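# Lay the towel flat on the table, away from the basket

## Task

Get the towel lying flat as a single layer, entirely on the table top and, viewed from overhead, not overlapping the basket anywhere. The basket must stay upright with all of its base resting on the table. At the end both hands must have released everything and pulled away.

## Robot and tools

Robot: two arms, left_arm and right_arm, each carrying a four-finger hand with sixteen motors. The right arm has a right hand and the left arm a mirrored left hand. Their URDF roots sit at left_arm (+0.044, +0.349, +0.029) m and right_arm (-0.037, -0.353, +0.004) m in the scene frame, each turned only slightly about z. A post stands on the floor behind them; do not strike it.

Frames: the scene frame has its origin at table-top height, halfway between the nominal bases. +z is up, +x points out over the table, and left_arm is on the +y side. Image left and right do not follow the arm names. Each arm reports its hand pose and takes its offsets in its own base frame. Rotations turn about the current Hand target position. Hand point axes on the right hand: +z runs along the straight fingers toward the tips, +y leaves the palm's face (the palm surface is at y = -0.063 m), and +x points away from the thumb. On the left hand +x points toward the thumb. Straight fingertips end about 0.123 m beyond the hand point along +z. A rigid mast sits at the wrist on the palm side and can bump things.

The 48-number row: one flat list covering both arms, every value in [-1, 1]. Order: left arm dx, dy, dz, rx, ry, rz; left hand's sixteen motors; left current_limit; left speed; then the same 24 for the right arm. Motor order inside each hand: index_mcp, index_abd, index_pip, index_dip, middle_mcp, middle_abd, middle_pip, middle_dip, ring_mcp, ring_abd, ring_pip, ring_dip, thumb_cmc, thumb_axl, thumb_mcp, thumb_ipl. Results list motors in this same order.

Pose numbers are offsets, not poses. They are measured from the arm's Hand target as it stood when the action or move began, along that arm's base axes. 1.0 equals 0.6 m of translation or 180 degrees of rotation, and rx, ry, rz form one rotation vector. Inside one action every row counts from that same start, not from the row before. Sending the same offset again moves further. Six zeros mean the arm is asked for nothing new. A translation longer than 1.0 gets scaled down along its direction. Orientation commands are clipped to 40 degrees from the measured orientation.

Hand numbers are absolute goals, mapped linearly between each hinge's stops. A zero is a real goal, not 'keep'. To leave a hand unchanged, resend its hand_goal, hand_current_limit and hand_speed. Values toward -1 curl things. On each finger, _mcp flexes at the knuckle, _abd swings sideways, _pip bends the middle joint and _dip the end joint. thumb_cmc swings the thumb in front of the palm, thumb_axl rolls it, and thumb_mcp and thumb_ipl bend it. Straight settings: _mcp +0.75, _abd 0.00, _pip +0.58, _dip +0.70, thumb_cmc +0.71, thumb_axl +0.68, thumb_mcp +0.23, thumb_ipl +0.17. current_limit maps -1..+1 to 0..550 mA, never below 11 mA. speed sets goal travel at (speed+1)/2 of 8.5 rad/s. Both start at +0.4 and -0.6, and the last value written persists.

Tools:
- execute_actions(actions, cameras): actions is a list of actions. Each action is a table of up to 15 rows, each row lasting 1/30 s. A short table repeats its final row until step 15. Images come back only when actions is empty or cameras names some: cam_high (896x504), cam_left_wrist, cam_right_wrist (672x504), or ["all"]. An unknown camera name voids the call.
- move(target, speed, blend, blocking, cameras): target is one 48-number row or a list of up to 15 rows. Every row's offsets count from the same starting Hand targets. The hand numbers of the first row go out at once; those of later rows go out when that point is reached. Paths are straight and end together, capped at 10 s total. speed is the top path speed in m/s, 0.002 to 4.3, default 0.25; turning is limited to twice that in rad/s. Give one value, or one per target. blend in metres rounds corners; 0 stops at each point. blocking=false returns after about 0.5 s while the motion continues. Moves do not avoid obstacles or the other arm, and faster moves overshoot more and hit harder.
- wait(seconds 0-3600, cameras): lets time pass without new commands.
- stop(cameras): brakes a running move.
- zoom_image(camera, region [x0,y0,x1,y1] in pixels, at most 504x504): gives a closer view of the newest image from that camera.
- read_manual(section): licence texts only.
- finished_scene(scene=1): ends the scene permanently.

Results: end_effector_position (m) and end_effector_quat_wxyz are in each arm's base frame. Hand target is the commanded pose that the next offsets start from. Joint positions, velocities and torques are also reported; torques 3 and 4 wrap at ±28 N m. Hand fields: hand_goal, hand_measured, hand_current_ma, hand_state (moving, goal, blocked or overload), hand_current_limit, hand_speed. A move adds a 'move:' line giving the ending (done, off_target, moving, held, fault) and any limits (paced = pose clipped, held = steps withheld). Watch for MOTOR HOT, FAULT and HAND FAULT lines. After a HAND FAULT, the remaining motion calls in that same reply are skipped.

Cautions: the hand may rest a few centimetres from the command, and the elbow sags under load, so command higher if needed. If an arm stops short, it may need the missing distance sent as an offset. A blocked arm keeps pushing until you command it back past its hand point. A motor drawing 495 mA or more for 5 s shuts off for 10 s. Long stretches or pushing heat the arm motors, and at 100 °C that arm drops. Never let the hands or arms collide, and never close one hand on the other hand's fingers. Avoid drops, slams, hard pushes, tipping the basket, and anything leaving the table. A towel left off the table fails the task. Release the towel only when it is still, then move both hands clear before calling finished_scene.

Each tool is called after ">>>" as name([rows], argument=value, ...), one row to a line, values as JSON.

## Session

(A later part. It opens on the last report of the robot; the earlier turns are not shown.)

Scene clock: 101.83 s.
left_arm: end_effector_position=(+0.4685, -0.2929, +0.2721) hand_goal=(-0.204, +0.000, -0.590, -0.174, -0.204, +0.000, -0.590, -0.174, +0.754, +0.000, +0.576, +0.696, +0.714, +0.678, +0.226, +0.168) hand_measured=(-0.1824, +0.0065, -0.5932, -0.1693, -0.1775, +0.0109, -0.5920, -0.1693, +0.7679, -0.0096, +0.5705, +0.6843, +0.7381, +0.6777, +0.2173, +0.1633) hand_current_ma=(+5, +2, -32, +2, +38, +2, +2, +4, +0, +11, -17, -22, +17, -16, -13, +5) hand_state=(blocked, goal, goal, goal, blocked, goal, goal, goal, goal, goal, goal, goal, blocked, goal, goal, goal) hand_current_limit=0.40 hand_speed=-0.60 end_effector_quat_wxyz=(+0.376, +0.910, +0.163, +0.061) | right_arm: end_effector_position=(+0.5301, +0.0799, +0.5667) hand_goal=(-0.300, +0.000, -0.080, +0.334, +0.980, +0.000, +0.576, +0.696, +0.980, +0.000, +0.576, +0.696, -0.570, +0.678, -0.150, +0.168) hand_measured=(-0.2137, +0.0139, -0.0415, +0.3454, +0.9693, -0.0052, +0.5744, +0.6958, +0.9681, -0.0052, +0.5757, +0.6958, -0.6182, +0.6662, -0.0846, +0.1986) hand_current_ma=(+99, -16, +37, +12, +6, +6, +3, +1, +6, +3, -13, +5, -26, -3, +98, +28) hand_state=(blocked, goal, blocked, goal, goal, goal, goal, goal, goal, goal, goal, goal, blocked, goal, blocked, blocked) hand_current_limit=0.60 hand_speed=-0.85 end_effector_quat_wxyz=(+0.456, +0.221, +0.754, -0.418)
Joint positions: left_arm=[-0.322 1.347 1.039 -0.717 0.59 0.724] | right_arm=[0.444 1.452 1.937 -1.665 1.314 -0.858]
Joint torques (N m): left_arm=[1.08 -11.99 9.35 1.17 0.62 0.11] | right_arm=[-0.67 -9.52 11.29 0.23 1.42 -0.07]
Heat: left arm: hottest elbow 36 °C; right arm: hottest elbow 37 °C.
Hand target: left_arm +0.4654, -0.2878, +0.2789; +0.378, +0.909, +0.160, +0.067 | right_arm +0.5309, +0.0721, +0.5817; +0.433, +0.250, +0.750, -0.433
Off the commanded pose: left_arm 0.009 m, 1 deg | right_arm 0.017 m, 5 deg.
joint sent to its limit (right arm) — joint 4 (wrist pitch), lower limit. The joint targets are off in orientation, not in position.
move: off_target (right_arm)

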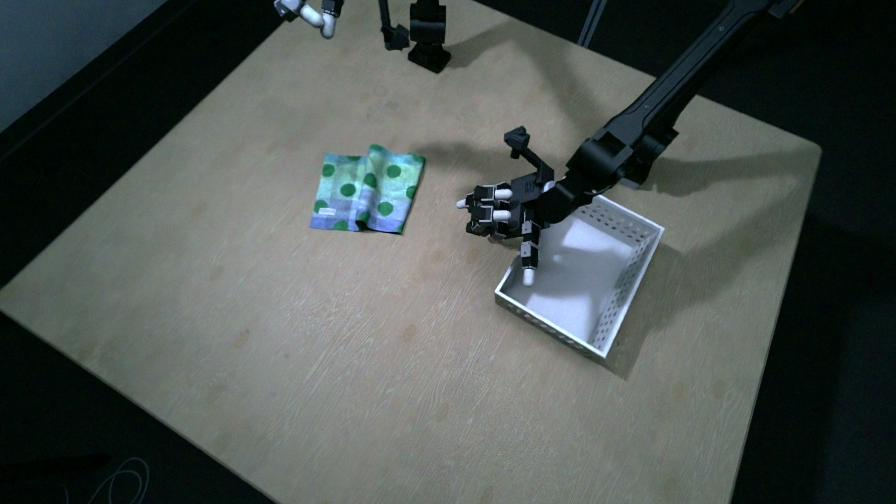

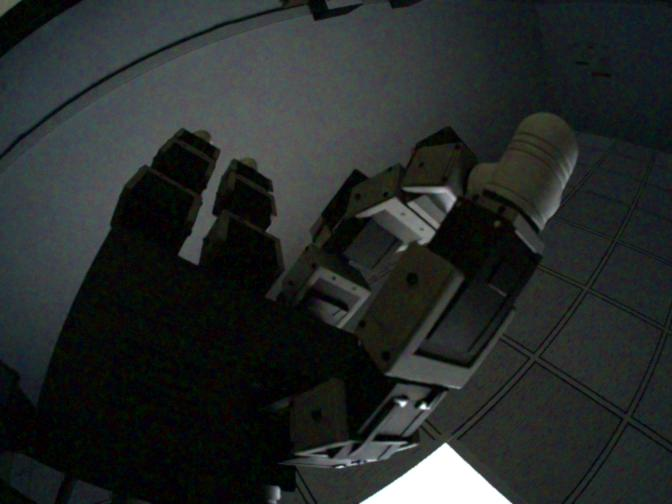

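>>> execute_actions(actions=[])

>>> zoom_image(camera="cam_high", region=[280, 120, 460, 260])

Scene clock: 102.87 s.
left_arm: end_effector_position=(+0.4685, -0.2929, +0.2721) hand_goal=(-0.204, +0.000, -0.590, -0.174, -0.204, +0.000, -0.590, -0.174, +0.754, +0.000, +0.576, +0.696, +0.714, +0.678, +0.226, +0.168) hand_measured=(-0.1824, +0.0080, -0.5920, -0.1693, -0.1799, +0.0109, -0.5920, -0.1693, +0.7679, -0.0096, +0.5693, +0.6830, +0.7381, +0.6777, +0.2173, +0.1633) hand_current_ma=(+18, +24, -20, -24, +22, +32, -20, -12, +4, +2, +20, +5, +27, +6, -15, +7) hand_state=(blocked, goal, goal, goal, blocked, goal, goal, goal, goal, goal, goal, goal, blocked, goal, goal, goal) hand_current_limit=0.40 hand_speed=-0.60 end_effector_quat_wxyz=(+0.376, +0.910, +0.163, +0.061) | right_arm: end_effector_position=(+0.5300, +0.0799, +0.5670) hand_goal=(-0.300, +0.000, -0.080, +0.334, +0.980, +0.000, +0.576, +0.696, +0.980, +0.000, +0.576, +0.696, -0.570, +0.678, -0.150, +0.168) hand_measured=(-0.2137, +0.0139, -0.0402, +0.3454, +0.9681, -0.0066, +0.5757, +0.6958, +0.9681, -0.0052, +0.5757, +0.6971, -0.6170, +0.6662, -0.0855, +0.1986) hand_current_ma=(+103, -9, +43, +13, +7, -2, +13, -5, +7, +3, -4, +3, -30, -11, +89, +34) hand_state=(blocked, goal, blocked, goal, goal, goal, goal, goal, goal, goal, goal, goal, blocked, goal, blocked, blocked) hand_current_limit=0.60 hand_speed=-0.85 end_effector_quat_wxyz=(+0.456, +0.221, +0.754, -0.417)
Joint positions: left_arm=[-0.322 1.347 1.039 -0.717 0.59 0.724] | right_arm=[0.444 1.452 1.938 -1.665 1.314 -0.858]
Joint velocities: within noise
Joint torques (N m): left_arm=[1.08 -12.4 9.28 1.22 0.6 0.14] | right_arm=[-0.62 -10.11 11.37 0.28 1.44 -0.04]
Heat: left arm: hottest elbow 36 °C; right arm: hottest elbow 37 °C.
Hand target: left_arm +0.4654, -0.2878, +0.2789; +0.378, +0.909, +0.160, +0.067 | right_arm +0.5309, +0.0721, +0.5817; +0.433, +0.250, +0.750, -0.433
Off the commanded pose: left_arm 0.009 m, 1 deg | right_arm 0.017 m, 5 deg.

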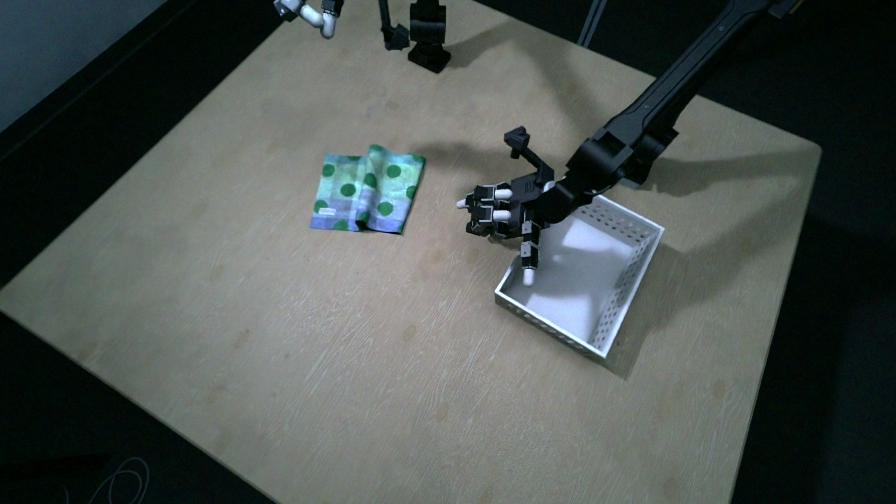

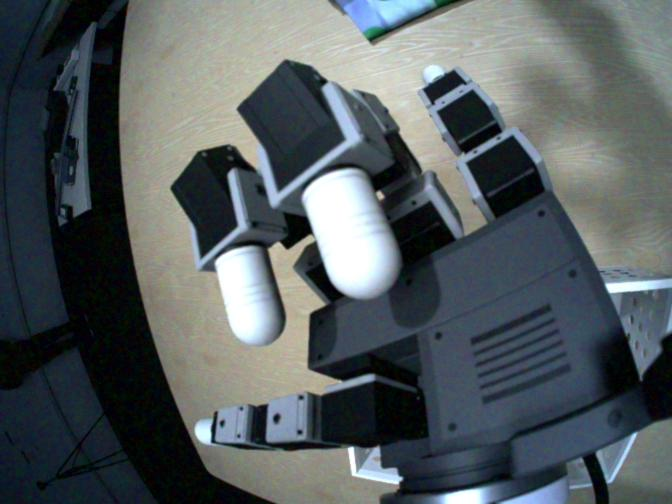

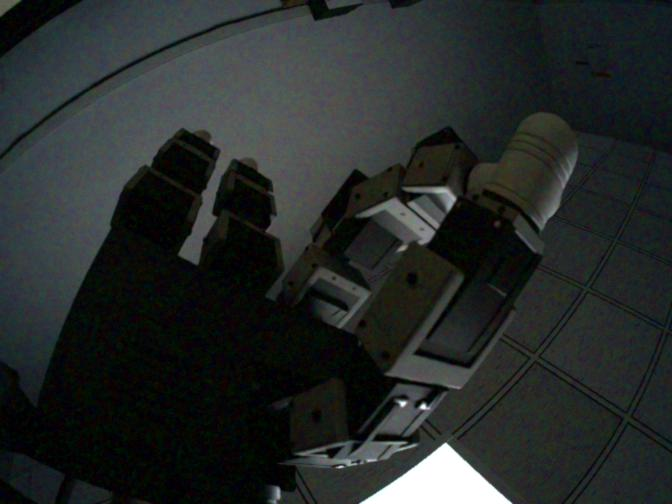

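Scaled by 2.800 from the camera's image (finer frame: 1280x720).

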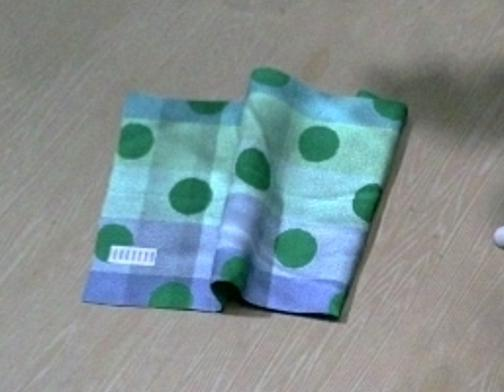

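>>> move(target=[0,0,0,0,0,0,-0.205,0,-0.591,-0.174,-0.205,0,-0.591,-0.174,0.754,0,0.576,0.696,0.714,0.678,0.226,0.168,0.4,-0.6,0.015,-0.437,-0.303,0.4186,-0.2514,-0.532,0.754,0,0.576,0.696,0.754,0,0.576,0.696,0.754,0,0.576,0.696,-0.571,0.678,0.226,0.168,0.4,-0.6], speed=0.3, cameras=["cam_high"])

Scene clock: 110.87 s.
left_arm: end_effector_position=(+0.4685, -0.2929, +0.2721) hand_goal=(-0.204, +0.000, -0.590, -0.174, -0.204, +0.000, -0.590, -0.174, +0.754, +0.000, +0.576, +0.696, +0.714, +0.678, +0.226, +0.168) hand_measured=(-0.1824, +0.0080, -0.5932, -0.1693, -0.1787, +0.0109, -0.5932, -0.1693, +0.7667, -0.0081, +0.5718, +0.6843, +0.7393, +0.6777, +0.2173, +0.1624) hand_current_ma=(+4, +5, -17, +11, +8, +9, +5, -25, +9, +4, -3, -19, +18, -11, -2, +6) hand_state=(blocked, goal, goal, goal, blocked, goal, goal, goal, goal, goal, goal, goal, blocked, goal, goal, goal) hand_current_limit=0.40 hand_speed=-0.60 end_effector_quat_wxyz=(+0.376, +0.910, +0.163, +0.061) | right_arm: end_effector_position=(+0.5375, -0.1839, +0.3848) hand_goal=(+0.754, +0.000, +0.576, +0.696, +0.754, +0.000, +0.576, +0.696, +0.754, +0.000, +0.576, +0.696, -0.570, +0.678, +0.226, +0.168) hand_measured=(+0.7511, +0.0021, +0.5808, +0.6971, +0.7498, -0.0037, +0.5795, +0.6971, +0.7498, -0.0008, +0.5795, +0.6971, -0.5655, +0.6735, +0.2232, +0.1681) hand_current_ma=(+2, -16, +10, +16, +6, +6, +5, +1, -1, -2, -5, +1, +0, -15, +0, +4) hand_state=(goal, goal, goal, goal, goal, goal, goal, goal, goal, goal, goal, goal, goal, goal, goal, goal) hand_current_limit=0.40 hand_speed=-0.60 end_effector_quat_wxyz=(+0.062, +0.960, +0.260, +0.082)
Joint positions: left_arm=[-0.322 1.347 1.039 -0.717 0.59 0.724] | right_arm=[-0.176 1.624 1.92 -1.665 0.041 0.861]
Joint torques (N m): left_arm=[0.97 -12.1 9.32 1.2 0.62 0.13] | right_arm=[-0.38 -12.57 12.07 0.09 0.02 0.07]
Heat: left arm: hottest elbow 36 °C; right arm: hottest elbow 37 °C.
Hand target: left_arm +0.4654, -0.2878, +0.2789; +0.378, +0.909, +0.160, +0.067 | right_arm +0.5398, -0.1901, +0.3999; +0.000, +0.971, +0.241, +0.001
Off the commanded pose: left_arm 0.009 m, 1 deg | right_arm 0.017 m, 12 deg.
joint sent to its limit (right arm) — joint 4 (wrist pitch), lower limit. The joint targets are off in orientation, not in position.
move: off_target (right_arm)

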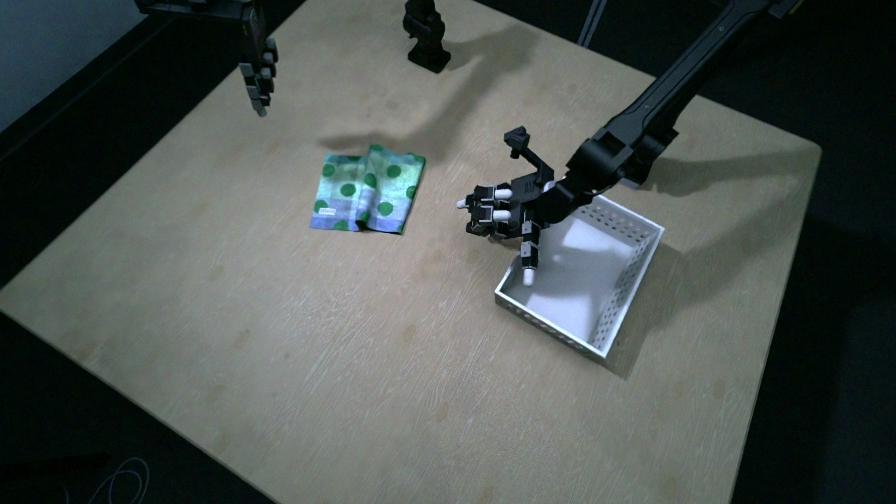

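>>> move(target=[-0.067,-0.552,-0.03,0.231,0.0984,0.0318,0.754,0,0.576,0.696,0.754,0,0.576,0.696,0.754,0,0.576,0.696,0.714,0.678,0.226,0.168,0.4,-0.6,0,0,0,0,0,0,0.754,0,0.576,0.696,0.754,0,0.576,0.696,0.754,0,0.576,0.696,-0.571,0.678,0.226,0.168,0.4,-0.6], speed=0.25, cameras=["all"])

Scene clock: 113.47 s.
left_arm: end_effector_position=(+0.4167, -0.6108, +0.2395) hand_goal=(+0.754, +0.000, +0.576, +0.696, +0.754, +0.000, +0.576, +0.696, +0.754, +0.000, +0.576, +0.696, +0.714, +0.678, +0.226, +0.168) hand_measured=(+0.7571, +0.0021, +0.5680, +0.6920, +0.7571, -0.0008, +0.5654, +0.6920, +0.7583, -0.0125, +0.5616, +0.6830, +0.7205, +0.6767, +0.2173, +0.1633) hand_current_ma=(-5, +2, -21, -20, -13, +4, +11, -20, +4, -5, -20, -25, +15, +13, +4, -1) hand_state=(goal, goal, goal, goal, goal, goal, goal, goal, goal, goal, goal, goal, goal, goal, goal, goal) hand_current_limit=0.40 hand_speed=-0.60 end_effector_quat_wxyz=(+0.014, +0.976, +0.218, +0.004) | right_arm: end_effector_position=(+0.5374, -0.1838, +0.3847) hand_goal=(+0.754, +0.000, +0.576, +0.696, +0.754, +0.000, +0.576, +0.696, +0.754, +0.000, +0.576, +0.696, -0.570, +0.678, +0.226, +0.168) hand_measured=(+0.7498, +0.0021, +0.5808, +0.6971, +0.7498, -0.0037, +0.5782, +0.6971, +0.7511, +0.0007, +0.5795, +0.6971, -0.5655, +0.6735, +0.2232, +0.1681) hand_current_ma=(+0, -14, +13, +7, +9, +7, +4, -4, +5, -5, -18, -3, +6, -13, +8, +15) hand_state=(goal, goal, goal, goal, goal, goal, goal, goal, goal, goal, goal, goal, goal, goal, goal, goal) hand_current_limit=0.40 hand_speed=-0.60 end_effector_quat_wxyz=(+0.061, +0.960, +0.260, +0.082)
Joint positions: left_arm=[-0.985 2.085 2.238 -1.694 0.002 0.146] | right_arm=[-0.176 1.624 1.92 -1.665 0.041 0.862]
Joint torques (N m): left_arm=[0.15 -19.9 13.93 0.16 -0.23 -0.17] | right_arm=[-0.5 -12.81 11.79 0.14 0.01 0.03]
Heat: left arm: hottest elbow 36 °C; right arm: hottest elbow 38 °C.
Hand target: left_arm +0.4251, -0.6190, +0.2607; +0.000, +0.974, +0.225, +0.000 | right_arm +0.5398, -0.1900, +0.3999; +0.000, +0.971, +0.241, +0.001
Off the commanded pose: left_arm 0.024 m, 2 deg | right_arm 0.017 m, 12 deg.
joint sent to its limit (left arm) — joint 4 (wrist pitch), lower limit. The joint targets are off in orientation, not in position.
joint sent to its limit (right arm) — joint 4 (wrist pitch), lower limit. The joint targets are off in orientation, not in position.
move: off_target (left_arm)

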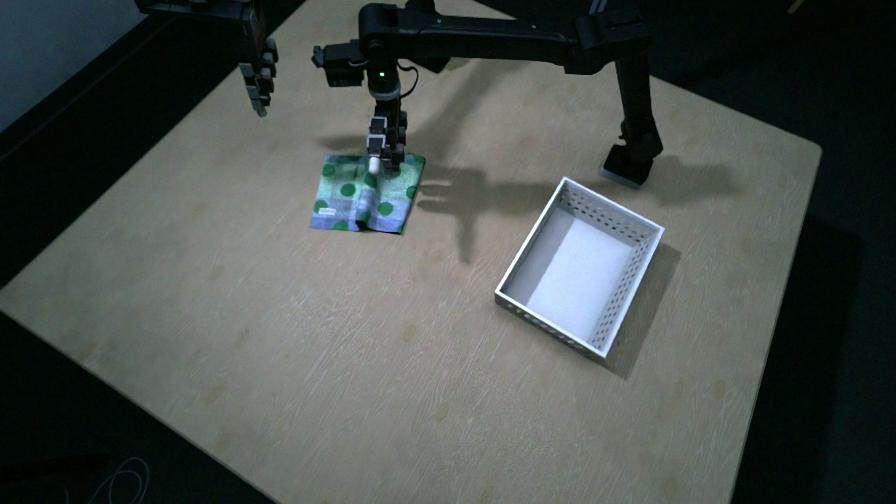

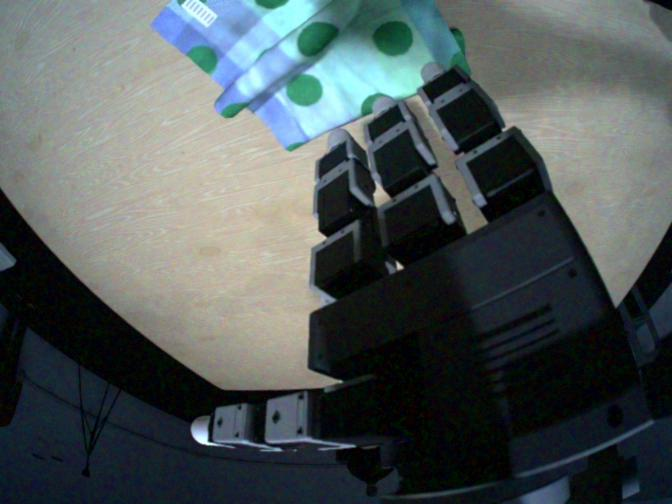

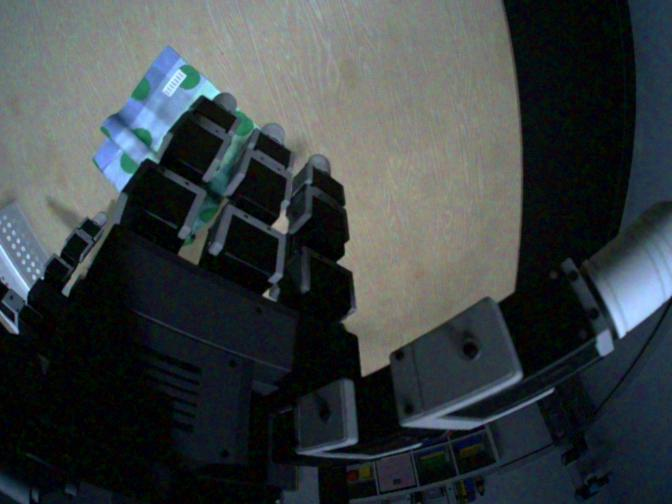

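>>> zoom_image(camera="cam_high", region=[300, 40, 480, 240])

>>> zoom_image(camera="cam_left_wrist", region=[100, 0, 500, 260])

Scaled by 2.520 from the camera's image (finer frame: 1280x720).

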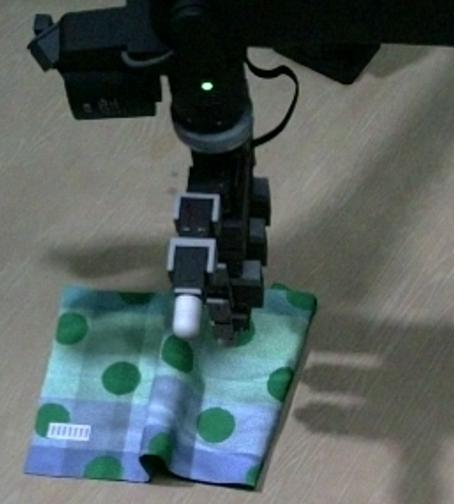

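Scaled by 1.260 from the camera's image (finer frame: 960x720).

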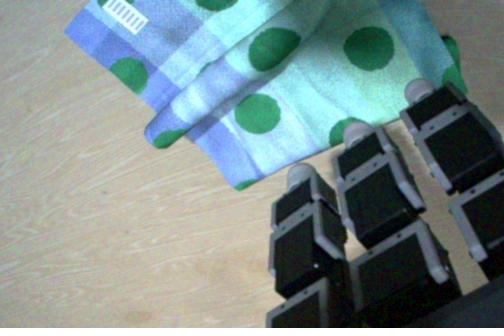

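>>> move(target=[0,0,-0.2,0,0,0,0.754,0,0.576,0.696,0.754,0,0.576,0.696,0.754,0,0.576,0.696,0.714,0.678,0.226,0.168,0.6,-0.6,0,0,0,0,0,0,0.754,0,0.576,0.696,0.754,0,0.576,0.696,0.754,0,0.576,0.696,-0.571,0.678,0.226,0.168,0.4,-0.6], speed=0.12, cameras=["cam_left_wrist", "cam_high"])

Scene clock: 115.67 s.
left_arm: end_effector_position=(+0.4222, -0.6190, +0.1480) hand_goal=(+0.754, +0.000, +0.576, +0.696, +0.754, +0.000, +0.576, +0.696, +0.754, +0.000, +0.576, +0.696, +0.714, +0.678, +0.226, +0.168) hand_measured=(+0.7583, +0.0036, +0.5680, +0.6920, +0.7571, +0.0007, +0.5654, +0.6907, +0.7583, -0.0125, +0.5629, +0.6843, +0.7242, +0.6777, +0.2173, +0.1633) hand_current_ma=(-6, +18, -2, -7, +15, +6, +14, -23, -9, +4, +10, -20, +28, -5, +0, -17) hand_state=(goal, goal, goal, goal, goal, goal, goal, goal, goal, goal, goal, goal, goal, goal, goal, goal) hand_current_limit=0.60 hand_speed=-0.60 end_effector_quat_wxyz=(+0.001, +0.976, +0.219, +0.000) | right_arm: end_effector_position=(+0.5374, -0.1838, +0.3847) hand_goal=(+0.754, +0.000, +0.576, +0.696, +0.754, +0.000, +0.576, +0.696, +0.754, +0.000, +0.576, +0.696, -0.570, +0.678, +0.226, +0.168) hand_measured=(+0.7498, +0.0036, +0.5808, +0.6971, +0.7511, -0.0037, +0.5795, +0.6971, +0.7511, +0.0007, +0.5795, +0.6971, -0.5667, +0.6735, +0.2232, +0.1681) hand_current_ma=(+1, -8, +6, +4, +12, +8, -12, +12, +6, +0, -1, -1, +6, +0, +0, +10) hand_state=(goal, goal, goal, goal, goal, goal, goal, goal, goal, goal, goal, goal, goal, goal, goal, goal) hand_current_limit=0.40 hand_speed=-0.60 end_effector_quat_wxyz=(+0.061, +0.960, +0.260, +0.082)
Joint positions: left_arm=[-0.985 2.129 2.075 -1.515 0.002 0.144] | right_arm=[-0.176 1.624 1.92 -1.665 0.041 0.862]
Joint torques (N m): left_arm=[0.56 -20.13 8.76 0.77 -0.15 -0.15] | right_arm=[-0.44 -12.57 11.89 0.12 0.03 0.04]
Heat: left arm: hottest elbow 37 °C; right arm: hottest elbow 38 °C.
Hand target: left_arm +0.4251, -0.6190, +0.1409; +0.000, +0.974, +0.225, +0.000 | right_arm +0.5398, -0.1900, +0.3999; +0.000, +0.971, +0.241, +0.001
Off the commanded pose: left_arm 0.008 m, 1 deg | right_arm 0.017 m, 12 deg.
joint sent to its limit (right arm) — joint 4 (wrist pitch), lower limit. The joint targets are off in orientation, not in position.
move: done
Images, in order (width x height): cam_high 896x504, cam_left_wrist 672x504.

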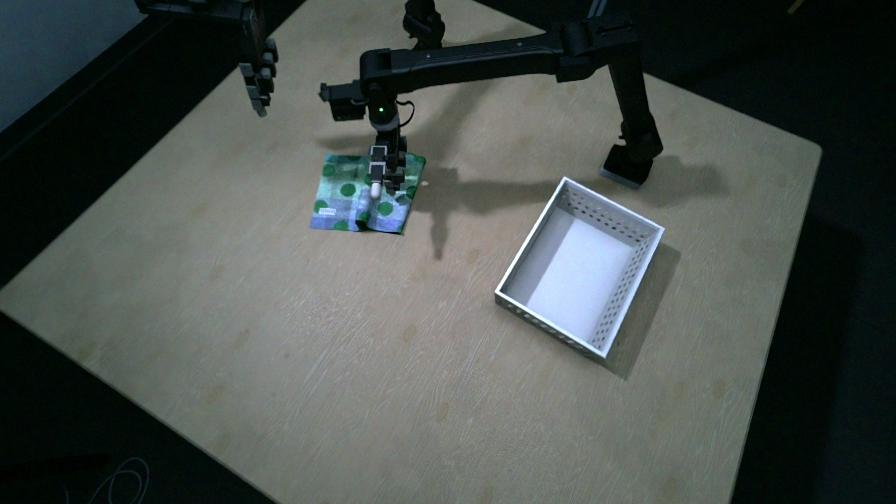

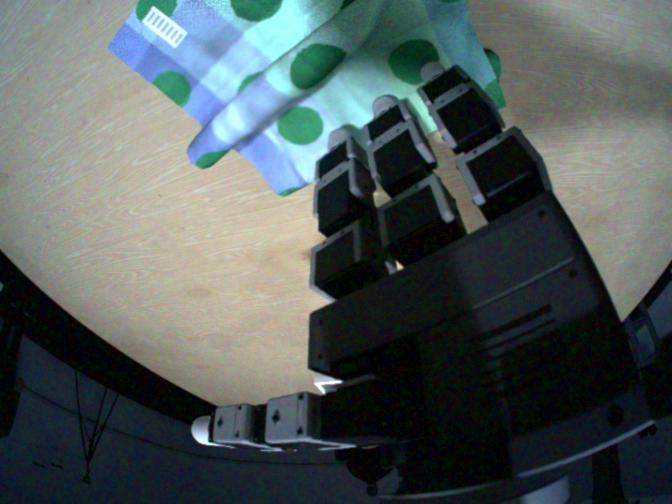

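>>> move(target=[0,0,-0.05,0,0,0,0.754,0,0.576,0.696,0.754,0,0.576,0.696,0.754,0,0.576,0.696,0.714,0.678,0.226,0.168,0.6,-0.6,0,0,0,0,0,0,0.754,0,0.576,0.696,0.754,0,0.576,0.696,0.754,0,0.576,0.696,-0.571,0.678,0.226,0.168,0.4,-0.6], speed=0.08, cameras=["cam_left_wrist"])

>>> zoom_image(camera="cam_left_wrist", region=[100, 0, 540, 260])

Scene clock: 116.73 s.
left_arm: end_effector_position=(+0.4228, -0.6198, +0.1225) hand_goal=(+0.754, +0.000, +0.576, +0.696, +0.754, +0.000, +0.576, +0.696, +0.754, +0.000, +0.576, +0.696, +0.714, +0.678, +0.226, +0.168) hand_measured=(+0.7583, +0.0036, +0.5680, +0.6920, +0.7583, +0.0007, +0.5654, +0.6907, +0.7583, -0.0125, +0.5629, +0.6881, +0.7242, +0.6767, +0.2173, +0.1633) hand_current_ma=(-9, +19, -9, -3, +17, +15, +14, -1, +7, +8, -15, -6, +22, -11, -13, -14) hand_state=(goal, goal, goal, goal, goal, goal, goal, goal, goal, goal, goal, goal, goal, goal, goal, goal) hand_current_limit=0.60 hand_speed=-0.60 end_effector_quat_wxyz=(+0.004, +0.976, +0.219, +0.001) | right_arm: end_effector_position=(+0.5374, -0.1838, +0.3847) hand_goal=(+0.754, +0.000, +0.576, +0.696, +0.754, +0.000, +0.576, +0.696, +0.754, +0.000, +0.576, +0.696, -0.570, +0.678, +0.226, +0.168) hand_measured=(+0.7511, +0.0036, +0.5808, +0.6971, +0.7498, -0.0037, +0.5795, +0.6971, +0.7498, -0.0008, +0.5808, +0.6958, -0.5667, +0.6735, +0.2232, +0.1681) hand_current_ma=(+0, -15, +8, +4, +7, +12, +4, -4, +11, +16, -1, +2, +5, -8, +12, +12) hand_state=(goal, goal, goal, goal, goal, goal, goal, goal, goal, goal, goal, goal, goal, goal, goal, goal) hand_current_limit=0.40 hand_speed=-0.60 end_effector_quat_wxyz=(+0.061, +0.960, +0.260, +0.082)
Joint positions: left_arm=[-0.985 2.134 2.016 -1.444 0.002 0.144] | right_arm=[-0.176 1.624 1.92 -1.665 0.041 0.862]
Joint torques (N m): left_arm=[0.32 -19.6 8.53 0.72 -0.18 -0.14] | right_arm=[-0.85 -12.51 12.08 -0.01 0.02 0.01]
Heat: left arm: hottest elbow 37 °C; right arm: hottest elbow 38 °C.
Hand target: left_arm +0.4251, -0.6190, +0.1107; +0.000, +0.974, +0.225, +0.000 | right_arm +0.5398, -0.1900, +0.3999; +0.000, +0.971, +0.241, +0.001
Off the commanded pose: left_arm 0.012 m, 1 deg | right_arm 0.017 m, 12 deg.
joint sent to its limit (right arm) — joint 4 (wrist pitch), lower limit. The joint targets are off in orientation, not in position.
move: off_target (left_arm)

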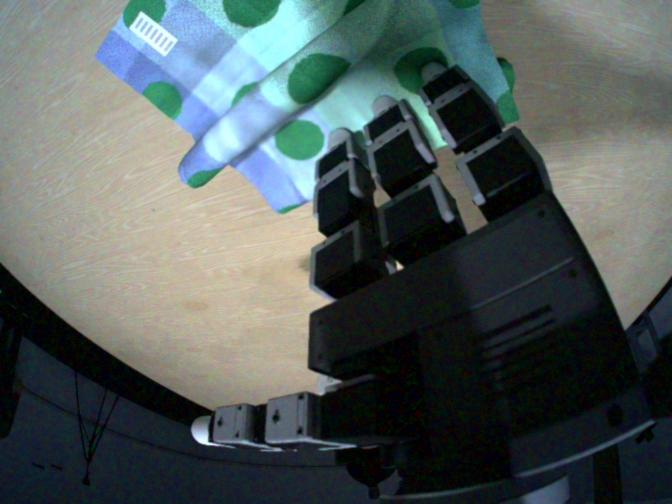

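Scaled by 1.145 from the camera's image (finer frame: 960x720).

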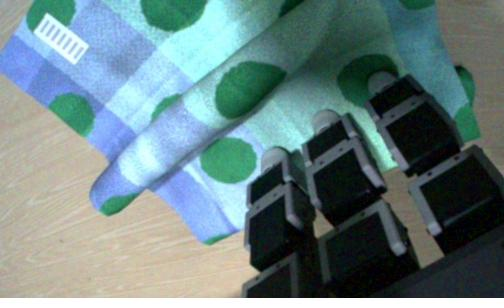

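>>> move(target=[0,0,-0.04,0,0,0,0.754,0,0.576,0.696,0.754,0,0.576,0.696,0.754,0,0.576,0.696,0.714,0.678,0.226,0.168,0.6,-0.6,0,0,0,0,0,0,0.754,0,0.576,0.696,0.754,0,0.576,0.696,0.754,0,0.576,0.696,-0.571,0.678,0.226,0.168,0.4,-0.6], speed=0.08)

Scene clock: 122.13 s.
left_arm: end_effector_position=(+0.4256, -0.6236, +0.1155) hand_goal=(+0.754, +0.000, +0.576, +0.696, +0.754, +0.000, +0.576, +0.696, +0.754, +0.000, +0.576, +0.696, +0.714, +0.678, +0.226, +0.168) hand_measured=(+0.7728, -0.0023, +0.5911, +0.6996, +0.7703, -0.0037, +0.5872, +0.6945, +0.7643, -0.0125, +0.5718, +0.6932, +0.7242, +0.6767, +0.2163, +0.1633) hand_current_ma=(+1, +3, +21, -11, +38, -1, +16, -26, +3, +1, -13, -1, -2, -9, +5, -18) hand_state=(goal, goal, goal, goal, goal, goal, goal, goal, goal, goal, goal, goal, goal, goal, goal, goal) hand_current_limit=0.60 hand_speed=-0.60 end_effector_quat_wxyz=(+0.015, +0.976, +0.219, +0.005) | right_arm: end_effector_position=(+0.5374, -0.1838, +0.3847) hand_goal=(+0.754, +0.000, +0.576, +0.696, +0.754, +0.000, +0.576, +0.696, +0.754, +0.000, +0.576, +0.696, -0.570, +0.678, +0.226, +0.168) hand_measured=(+0.7498, +0.0036, +0.5808, +0.6971, +0.7511, -0.0023, +0.5782, +0.6971, +0.7511, +0.0007, +0.5795, +0.6971, -0.5655, +0.6735, +0.2232, +0.1691) hand_current_ma=(+5, -15, +15, -2, +14, +9, +0, -1, -5, -2, -9, +9, +1, -12, +10, +19) hand_state=(goal, goal, goal, goal, goal, goal, goal, goal, goal, goal, goal, goal, goal, goal, goal, goal) hand_current_limit=0.40 hand_speed=-0.60 end_effector_quat_wxyz=(+0.061, +0.960, +0.260, +0.082)
Joint positions: left_arm=[-0.985 2.134 1.991 -1.395 0.001 0.144] | right_arm=[-0.176 1.624 1.92 -1.665 0.041 0.862]
Joint torques (N m): left_arm=[0.73 -19.25 6.91 1.07 -0.18 -0.12] | right_arm=[-0.56 -12.81 11.96 0.1 0.01 0.04]
Heat: left arm: hottest elbow 36 °C; right arm: hottest elbow 39 °C.
Hand target: left_arm +0.4251, -0.6190, +0.0866; +0.000, +0.974, +0.225, +0.000 | right_arm +0.5398, -0.1900, +0.3999; +0.000, +0.971, +0.241, +0.001
Off the commanded pose: left_arm 0.029 m, 2 deg | right_arm 0.017 m, 12 deg.
joint sent to its limit (right arm) — joint 4 (wrist pitch), lower limit. The joint targets are off in orientation, not in position.
move: off_target (left_arm)

>>> move(target=[-0.047,0.088,0,0,0,0,0.754,0,0.576,0.696,0.754,0,0.576,0.696,0.754,0,0.576,0.696,0.714,0.678,0.226,0.168,0.6,-0.6,0,0,0,0,0,0,0.754,0,0.576,0.696,0.754,0,0.576,0.696,0.754,0,0.576,0.696,-0.571,0.678,0.226,0.168,0.4,-0.6], speed=0.06, cameras=["cam_left_wrist","cam_high"])

>>> zoom_image(camera="cam_high", region=[280, 120, 480, 260])

Scene clock: 123.83 s.
left_arm: end_effector_position=(+0.3985, -0.5823, +0.1137) hand_goal=(+0.754, +0.000, +0.576, +0.696, +0.754, +0.000, +0.576, +0.696, +0.754, +0.000, +0.576, +0.696, +0.714, +0.678, +0.226, +0.168) hand_measured=(+0.6871, +0.0095, +0.5321, +0.6780, +0.6908, +0.0080, +0.5333, +0.6780, +0.7016, -0.0096, +0.5475, +0.6830, +0.7267, +0.6777, +0.2163, +0.1633) hand_current_ma=(-65, +14, -41, -36, -43, -2, -49, -15, -43, +10, -21, -10, +10, -7, +0, +1) hand_state=(blocked, goal, blocked, goal, blocked, goal, blocked, goal, blocked, goal, blocked, goal, goal, goal, goal, goal) hand_current_limit=0.60 hand_speed=-0.60 end_effector_quat_wxyz=(+0.025, +0.975, +0.219, +0.010) | right_arm: end_effector_position=(+0.5374, -0.1838, +0.3847) hand_goal=(+0.754, +0.000, +0.576, +0.696, +0.754, +0.000, +0.576, +0.696, +0.754, +0.000, +0.576, +0.696, -0.570, +0.678, +0.226, +0.168) hand_measured=(+0.7498, +0.0021, +0.5808, +0.6971, +0.7498, -0.0037, +0.5795, +0.6971, +0.7498, -0.0008, +0.5795, +0.6971, -0.5667, +0.6735, +0.2232, +0.1681) hand_current_ma=(+3, -8, +4, +3, +12, +0, +17, +1, -5, -4, -10, +3, +14, -8, +9, +2) hand_state=(goal, goal, goal, goal, goal, goal, goal, goal, goal, goal, goal, goal, goal, goal, goal, goal) hand_current_limit=0.40 hand_speed=-0.60 end_effector_quat_wxyz=(+0.061, +0.960, +0.260, +0.082)
Joint positions: left_arm=[-0.985 1.98 1.729 -1.265 -0.001 0.144] | right_arm=[-0.176 1.624 1.92 -1.665 0.041 0.862]
Joint torques (N m): left_arm=[1.38 -18.08 6.04 0.28 -0.09 -0.02] | right_arm=[-0.21 -12.57 12.05 0.2 0.02 0.04]
Heat: left arm: hottest elbow 36 °C; right arm: hottest elbow 40 °C.
Hand target: left_arm +0.3969, -0.5662, +0.0866; +0.000, +0.974, +0.225, +0.000 | right_arm +0.5398, -0.1900, +0.3999; +0.000, +0.971, +0.241, +0.001
Off the commanded pose: left_arm 0.032 m, 3 deg | right_arm 0.017 m, 12 deg.
joint sent to its limit (right arm) — joint 4 (wrist pitch), lower limit. The joint targets are off in orientation, not in position.
move: off_target (left_arm)
Images, in order (width x height): cam_high 896x504, cam_left_wrist 672x504.

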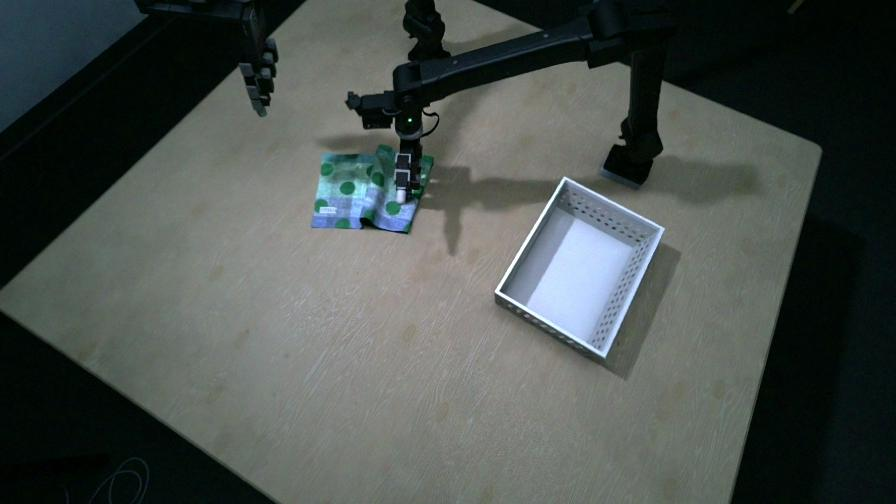

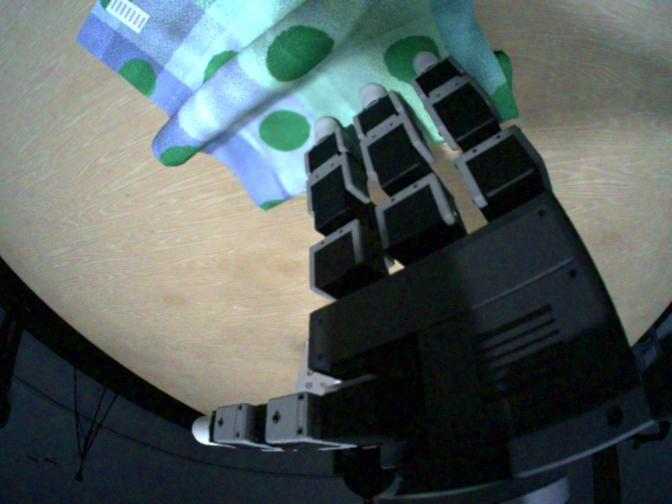

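Scaled by 2.520 from the camera's image (finer frame: 1280x720).

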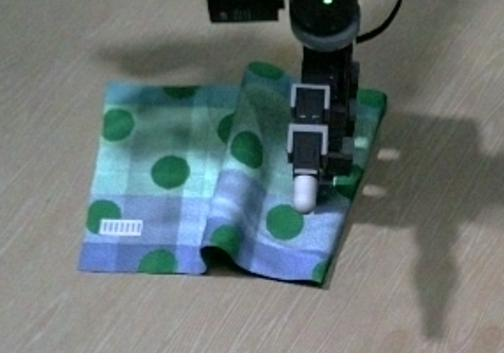

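>>> move(target=[-0.0627,0.117,0,0,0,0,0.754,0,0.576,0.696,0.754,0,0.576,0.696,0.754,0,0.576,0.696,0.714,0.678,0.226,0.168,0.6,-0.6,0,0,0,0,0,0,0.754,0,0.576,0.696,0.754,0,0.576,0.696,0.754,0,0.576,0.696,-0.571,0.678,0.226,0.168,0.4,-0.6], speed=0.06, cameras=["cam_left_wrist","cam_high"])

>>> zoom_image(camera="cam_high", region=[280, 120, 480, 260])

Scene clock: 125.80 s.
left_arm: end_effector_position=(+0.3618, -0.5137, +0.1121) hand_goal=(+0.754, +0.000, +0.576, +0.696, +0.754, +0.000, +0.576, +0.696, +0.754, +0.000, +0.576, +0.696, +0.714, +0.678, +0.226, +0.168) hand_measured=(+0.6799, +0.0095, +0.5269, +0.6767, +0.6847, +0.0065, +0.5282, +0.6754, +0.6980, -0.0081, +0.5436, +0.6830, +0.7280, +0.6777, +0.2163, +0.1633) hand_current_ma=(-81, +25, -28, -27, -63, +23, -53, -9, -54, -5, -28, -19, +17, -6, -11, -15) hand_state=(blocked, goal, blocked, goal, blocked, goal, blocked, blocked, blocked, goal, blocked, goal, goal, goal, goal, goal) hand_current_limit=0.60 hand_speed=-0.60 end_effector_quat_wxyz=(+0.026, +0.974, +0.223, +0.011) | right_arm: end_effector_position=(+0.5374, -0.1838, +0.3847) hand_goal=(+0.754, +0.000, +0.576, +0.696, +0.754, +0.000, +0.576, +0.696, +0.754, +0.000, +0.576, +0.696, -0.570, +0.678, +0.226, +0.168) hand_measured=(+0.7511, +0.0036, +0.5808, +0.6971, +0.7498, -0.0037, +0.5795, +0.6971, +0.7498, +0.0007, +0.5795, +0.6971, -0.5655, +0.6735, +0.2232, +0.1681) hand_current_ma=(-3, -4, +14, +4, +3, +6, +7, +4, +6, +2, -5, +1, +4, -4, +1, +10) hand_state=(goal, goal, goal, goal, goal, goal, goal, goal, goal, goal, goal, goal, goal, goal, goal, goal) hand_current_limit=0.40 hand_speed=-0.60 end_effector_quat_wxyz=(+0.061, +0.960, +0.260, +0.082)
Joint positions: left_arm=[-0.973 1.785 1.433 -1.163 -0.001 0.148] | right_arm=[-0.176 1.624 1.92 -1.665 0.041 0.862]
Joint torques (N m): left_arm=[1.2 -15.09 5.7 0.24 -0.06 0.06] | right_arm=[-1.03 -12.98 11.86 0.2 0.03 0.04]
Heat: left arm: hottest elbow 36 °C; right arm: hottest elbow 40 °C.
Hand target: left_arm +0.3593, -0.4960, +0.0868; +0.000, +0.974, +0.225, +0.000 | right_arm +0.5398, -0.1900, +0.3999; +0.000, +0.971, +0.241, +0.001
Off the commanded pose: left_arm 0.031 m, 3 deg | right_arm 0.017 m, 12 deg.
joint sent to its limit (right arm) — joint 4 (wrist pitch), lower limit. The joint targets are off in orientation, not in position.
move: off_target (left_arm)
Images, in order (width x height): cam_high 896x504, cam_left_wrist 672x504.

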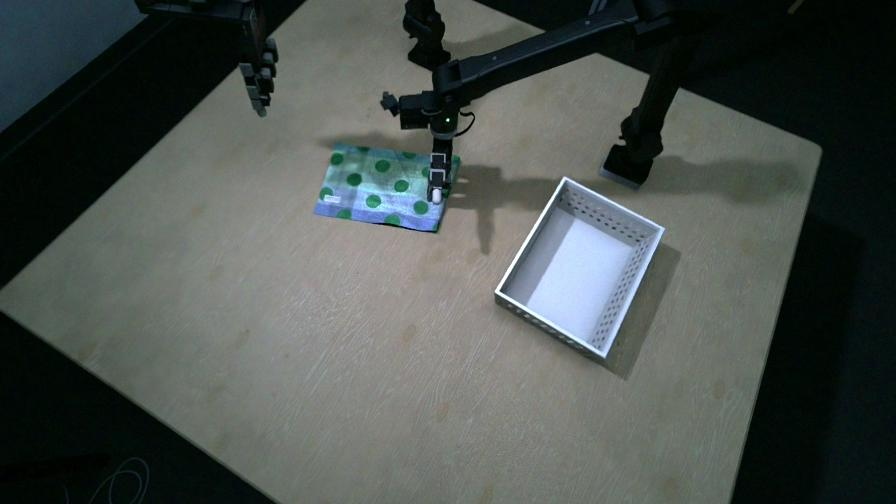

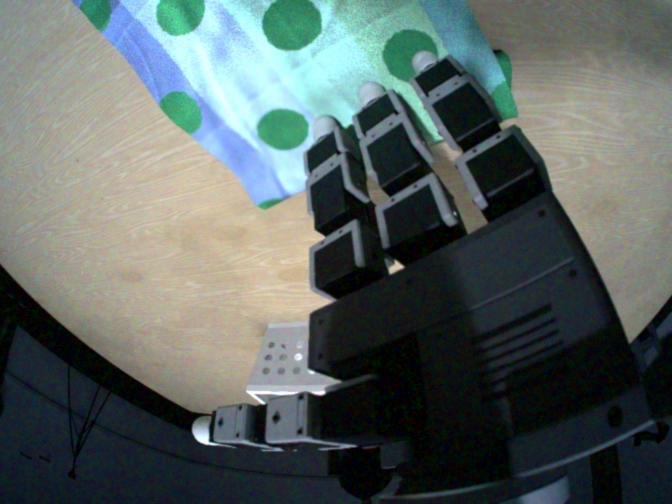

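Scaled by 2.520 from the camera's image (finer frame: 1280x720).

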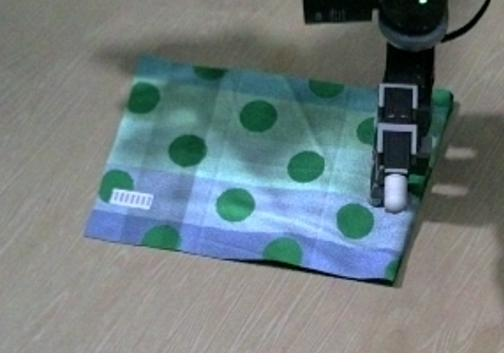

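>>> move([
  [0,0,0.08,0,0,0,0.754,0,0.576,0.696,0.754,0,0.576,0.696,0.754,0,0.576,0.696,0.714,0.678,0.226,0.168,0.6,-0.6,0,0,0,0,0,0,0.754,0,0.576,0.696,0.754,0,0.576,0.696,0.754,0,0.576,0.696,-0.571,0.678,0.226,0.168,0.4,-0.6],
  [-0.15,0.3,0.25,0,0,0,0.754,0,0.576,0.696,0.754,0,0.576,0.696,0.754,0,0.576,0.696,0.714,0.678,0.226,0.168,0.6,-0.6,0,0,0,0,0,0,0.754,0,0.576,0.696,0.754,0,0.576,0.696,0.754,0,0.576,0.696,-0.571,0.678,0.226,0.168,0.4,-0.6],
], speed=0.2, cameras=["all"])

>>> zoom_image(camera="cam_high", region=[300, 120, 480, 250])

>>> zoom_image(camera="cam_high", region=[400, 130, 490, 250])

Scene clock: 128.60 s.
left_arm: end_effector_position=(+0.2694, -0.3218, +0.2372) hand_goal=(+0.754, +0.000, +0.576, +0.696, +0.754, +0.000, +0.576, +0.696, +0.754, +0.000, +0.576, +0.696, +0.714, +0.678, +0.226, +0.168) hand_measured=(+0.7366, +0.0080, +0.5616, +0.6818, +0.7366, +0.0065, +0.5603, +0.6818, +0.7354, -0.0081, +0.5616, +0.6830, +0.7267, +0.6777, +0.2163, +0.1633) hand_current_ma=(-28, +15, -15, -10, -12, +6, +1, -11, -28, +10, -14, -19, +1, +5, -16, +1) hand_state=(goal, goal, goal, goal, goal, goal, goal, goal, goal, goal, goal, goal, goal, goal, goal, goal) hand_current_limit=0.60 hand_speed=-0.60 end_effector_quat_wxyz=(+0.002, +0.974, +0.226, +0.001) | right_arm: end_effector_position=(+0.5374, -0.1838, +0.3847) hand_goal=(+0.754, +0.000, +0.576, +0.696, +0.754, +0.000, +0.576, +0.696, +0.754, +0.000, +0.576, +0.696, -0.570, +0.678, +0.226, +0.168) hand_measured=(+0.7498, +0.0036, +0.5808, +0.6971, +0.7511, -0.0023, +0.5782, +0.6971, +0.7498, -0.0008, +0.5795, +0.6971, -0.5667, +0.6735, +0.2232, +0.1681) hand_current_ma=(+9, -14, -1, +5, -1, +15, +5, -5, +4, -2, -8, +10, +13, -7, +4, +15) hand_state=(goal, goal, goal, goal, goal, goal, goal, goal, goal, goal, goal, goal, goal, goal, goal, goal) hand_current_limit=0.40 hand_speed=-0.60 end_effector_quat_wxyz=(+0.061, +0.960, +0.260, +0.082)
Joint positions: left_arm=[-0.878 1.204 1.141 -1.503 -0.001 0.238] | right_arm=[-0.176 1.624 1.92 -1.665 0.041 0.862]
Joint torques (N m): left_arm=[1.55 -8.64 8.59 0.13 -0.07 0.07] | right_arm=[-0.62 -12.98 11.93 0.03 0.01 0.02]
Heat: left arm: hottest elbow 36 °C; right arm: hottest elbow 40 °C.
Hand target: left_arm +0.2694, -0.3160, +0.2368; +0.000, +0.974, +0.225, +0.000 | right_arm +0.5398, -0.1900, +0.3999; +0.000, +0.971, +0.241, +0.001
Off the commanded pose: left_arm 0.006 m, 0 deg | right_arm 0.017 m, 12 deg.
joint sent to its limit (right arm) — joint 4 (wrist pitch), lower limit. The joint targets are off in orientation, not in position.
move: done

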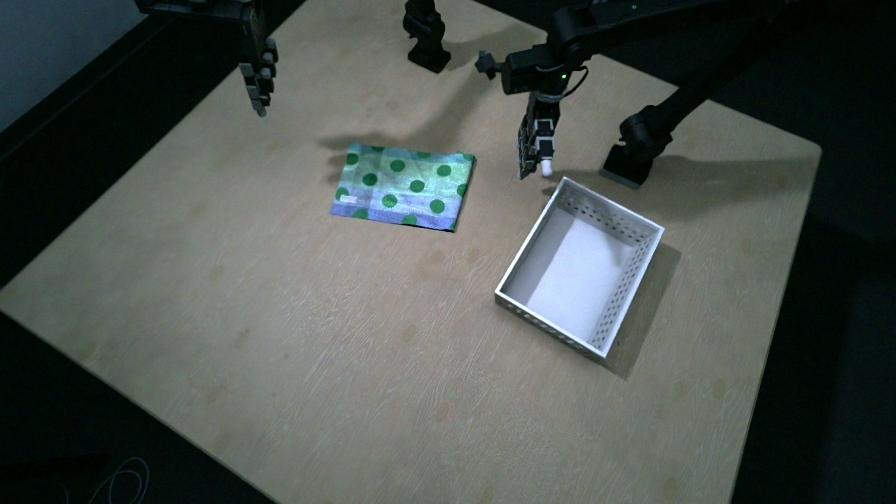

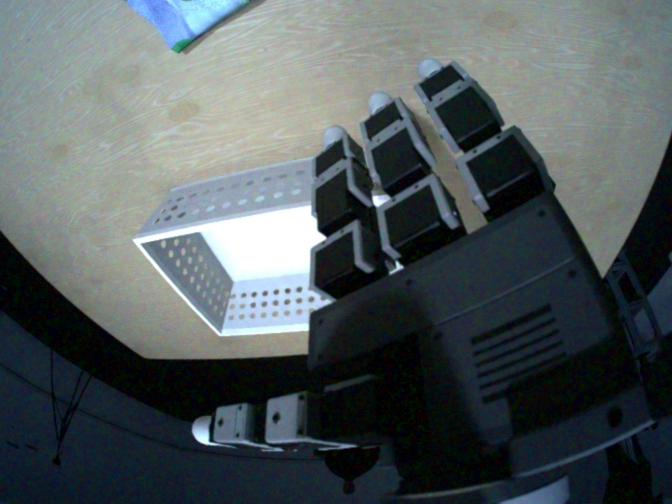

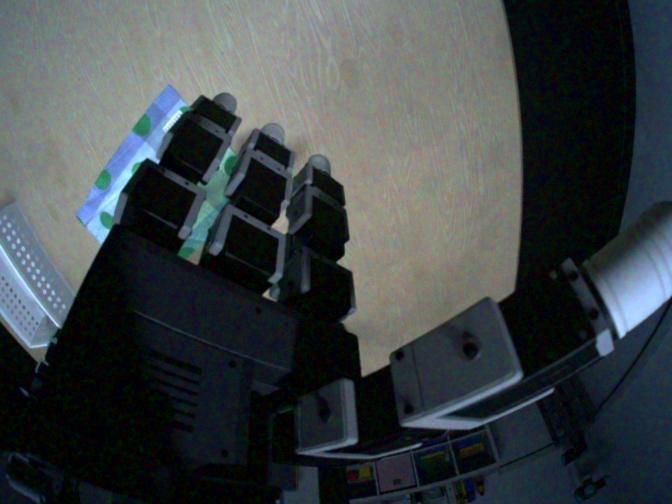

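Scaled by 2.800 from the camera's image (finer frame: 1280x720).

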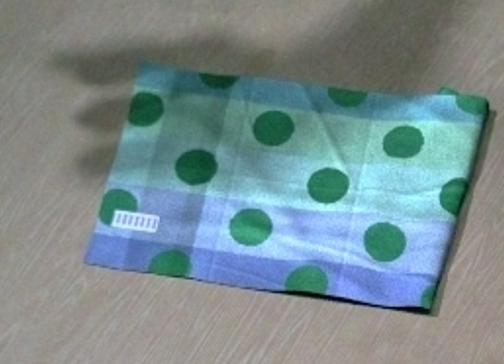

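Scaled by 4.200 from the camera's image (finer frame: 1280x720).

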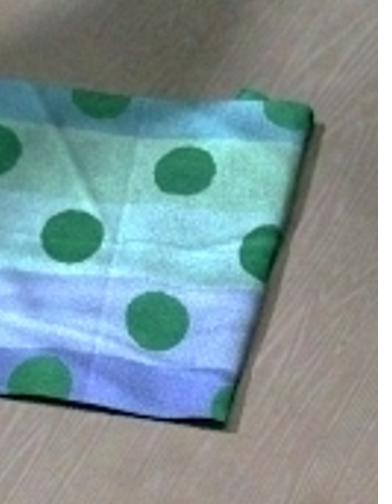

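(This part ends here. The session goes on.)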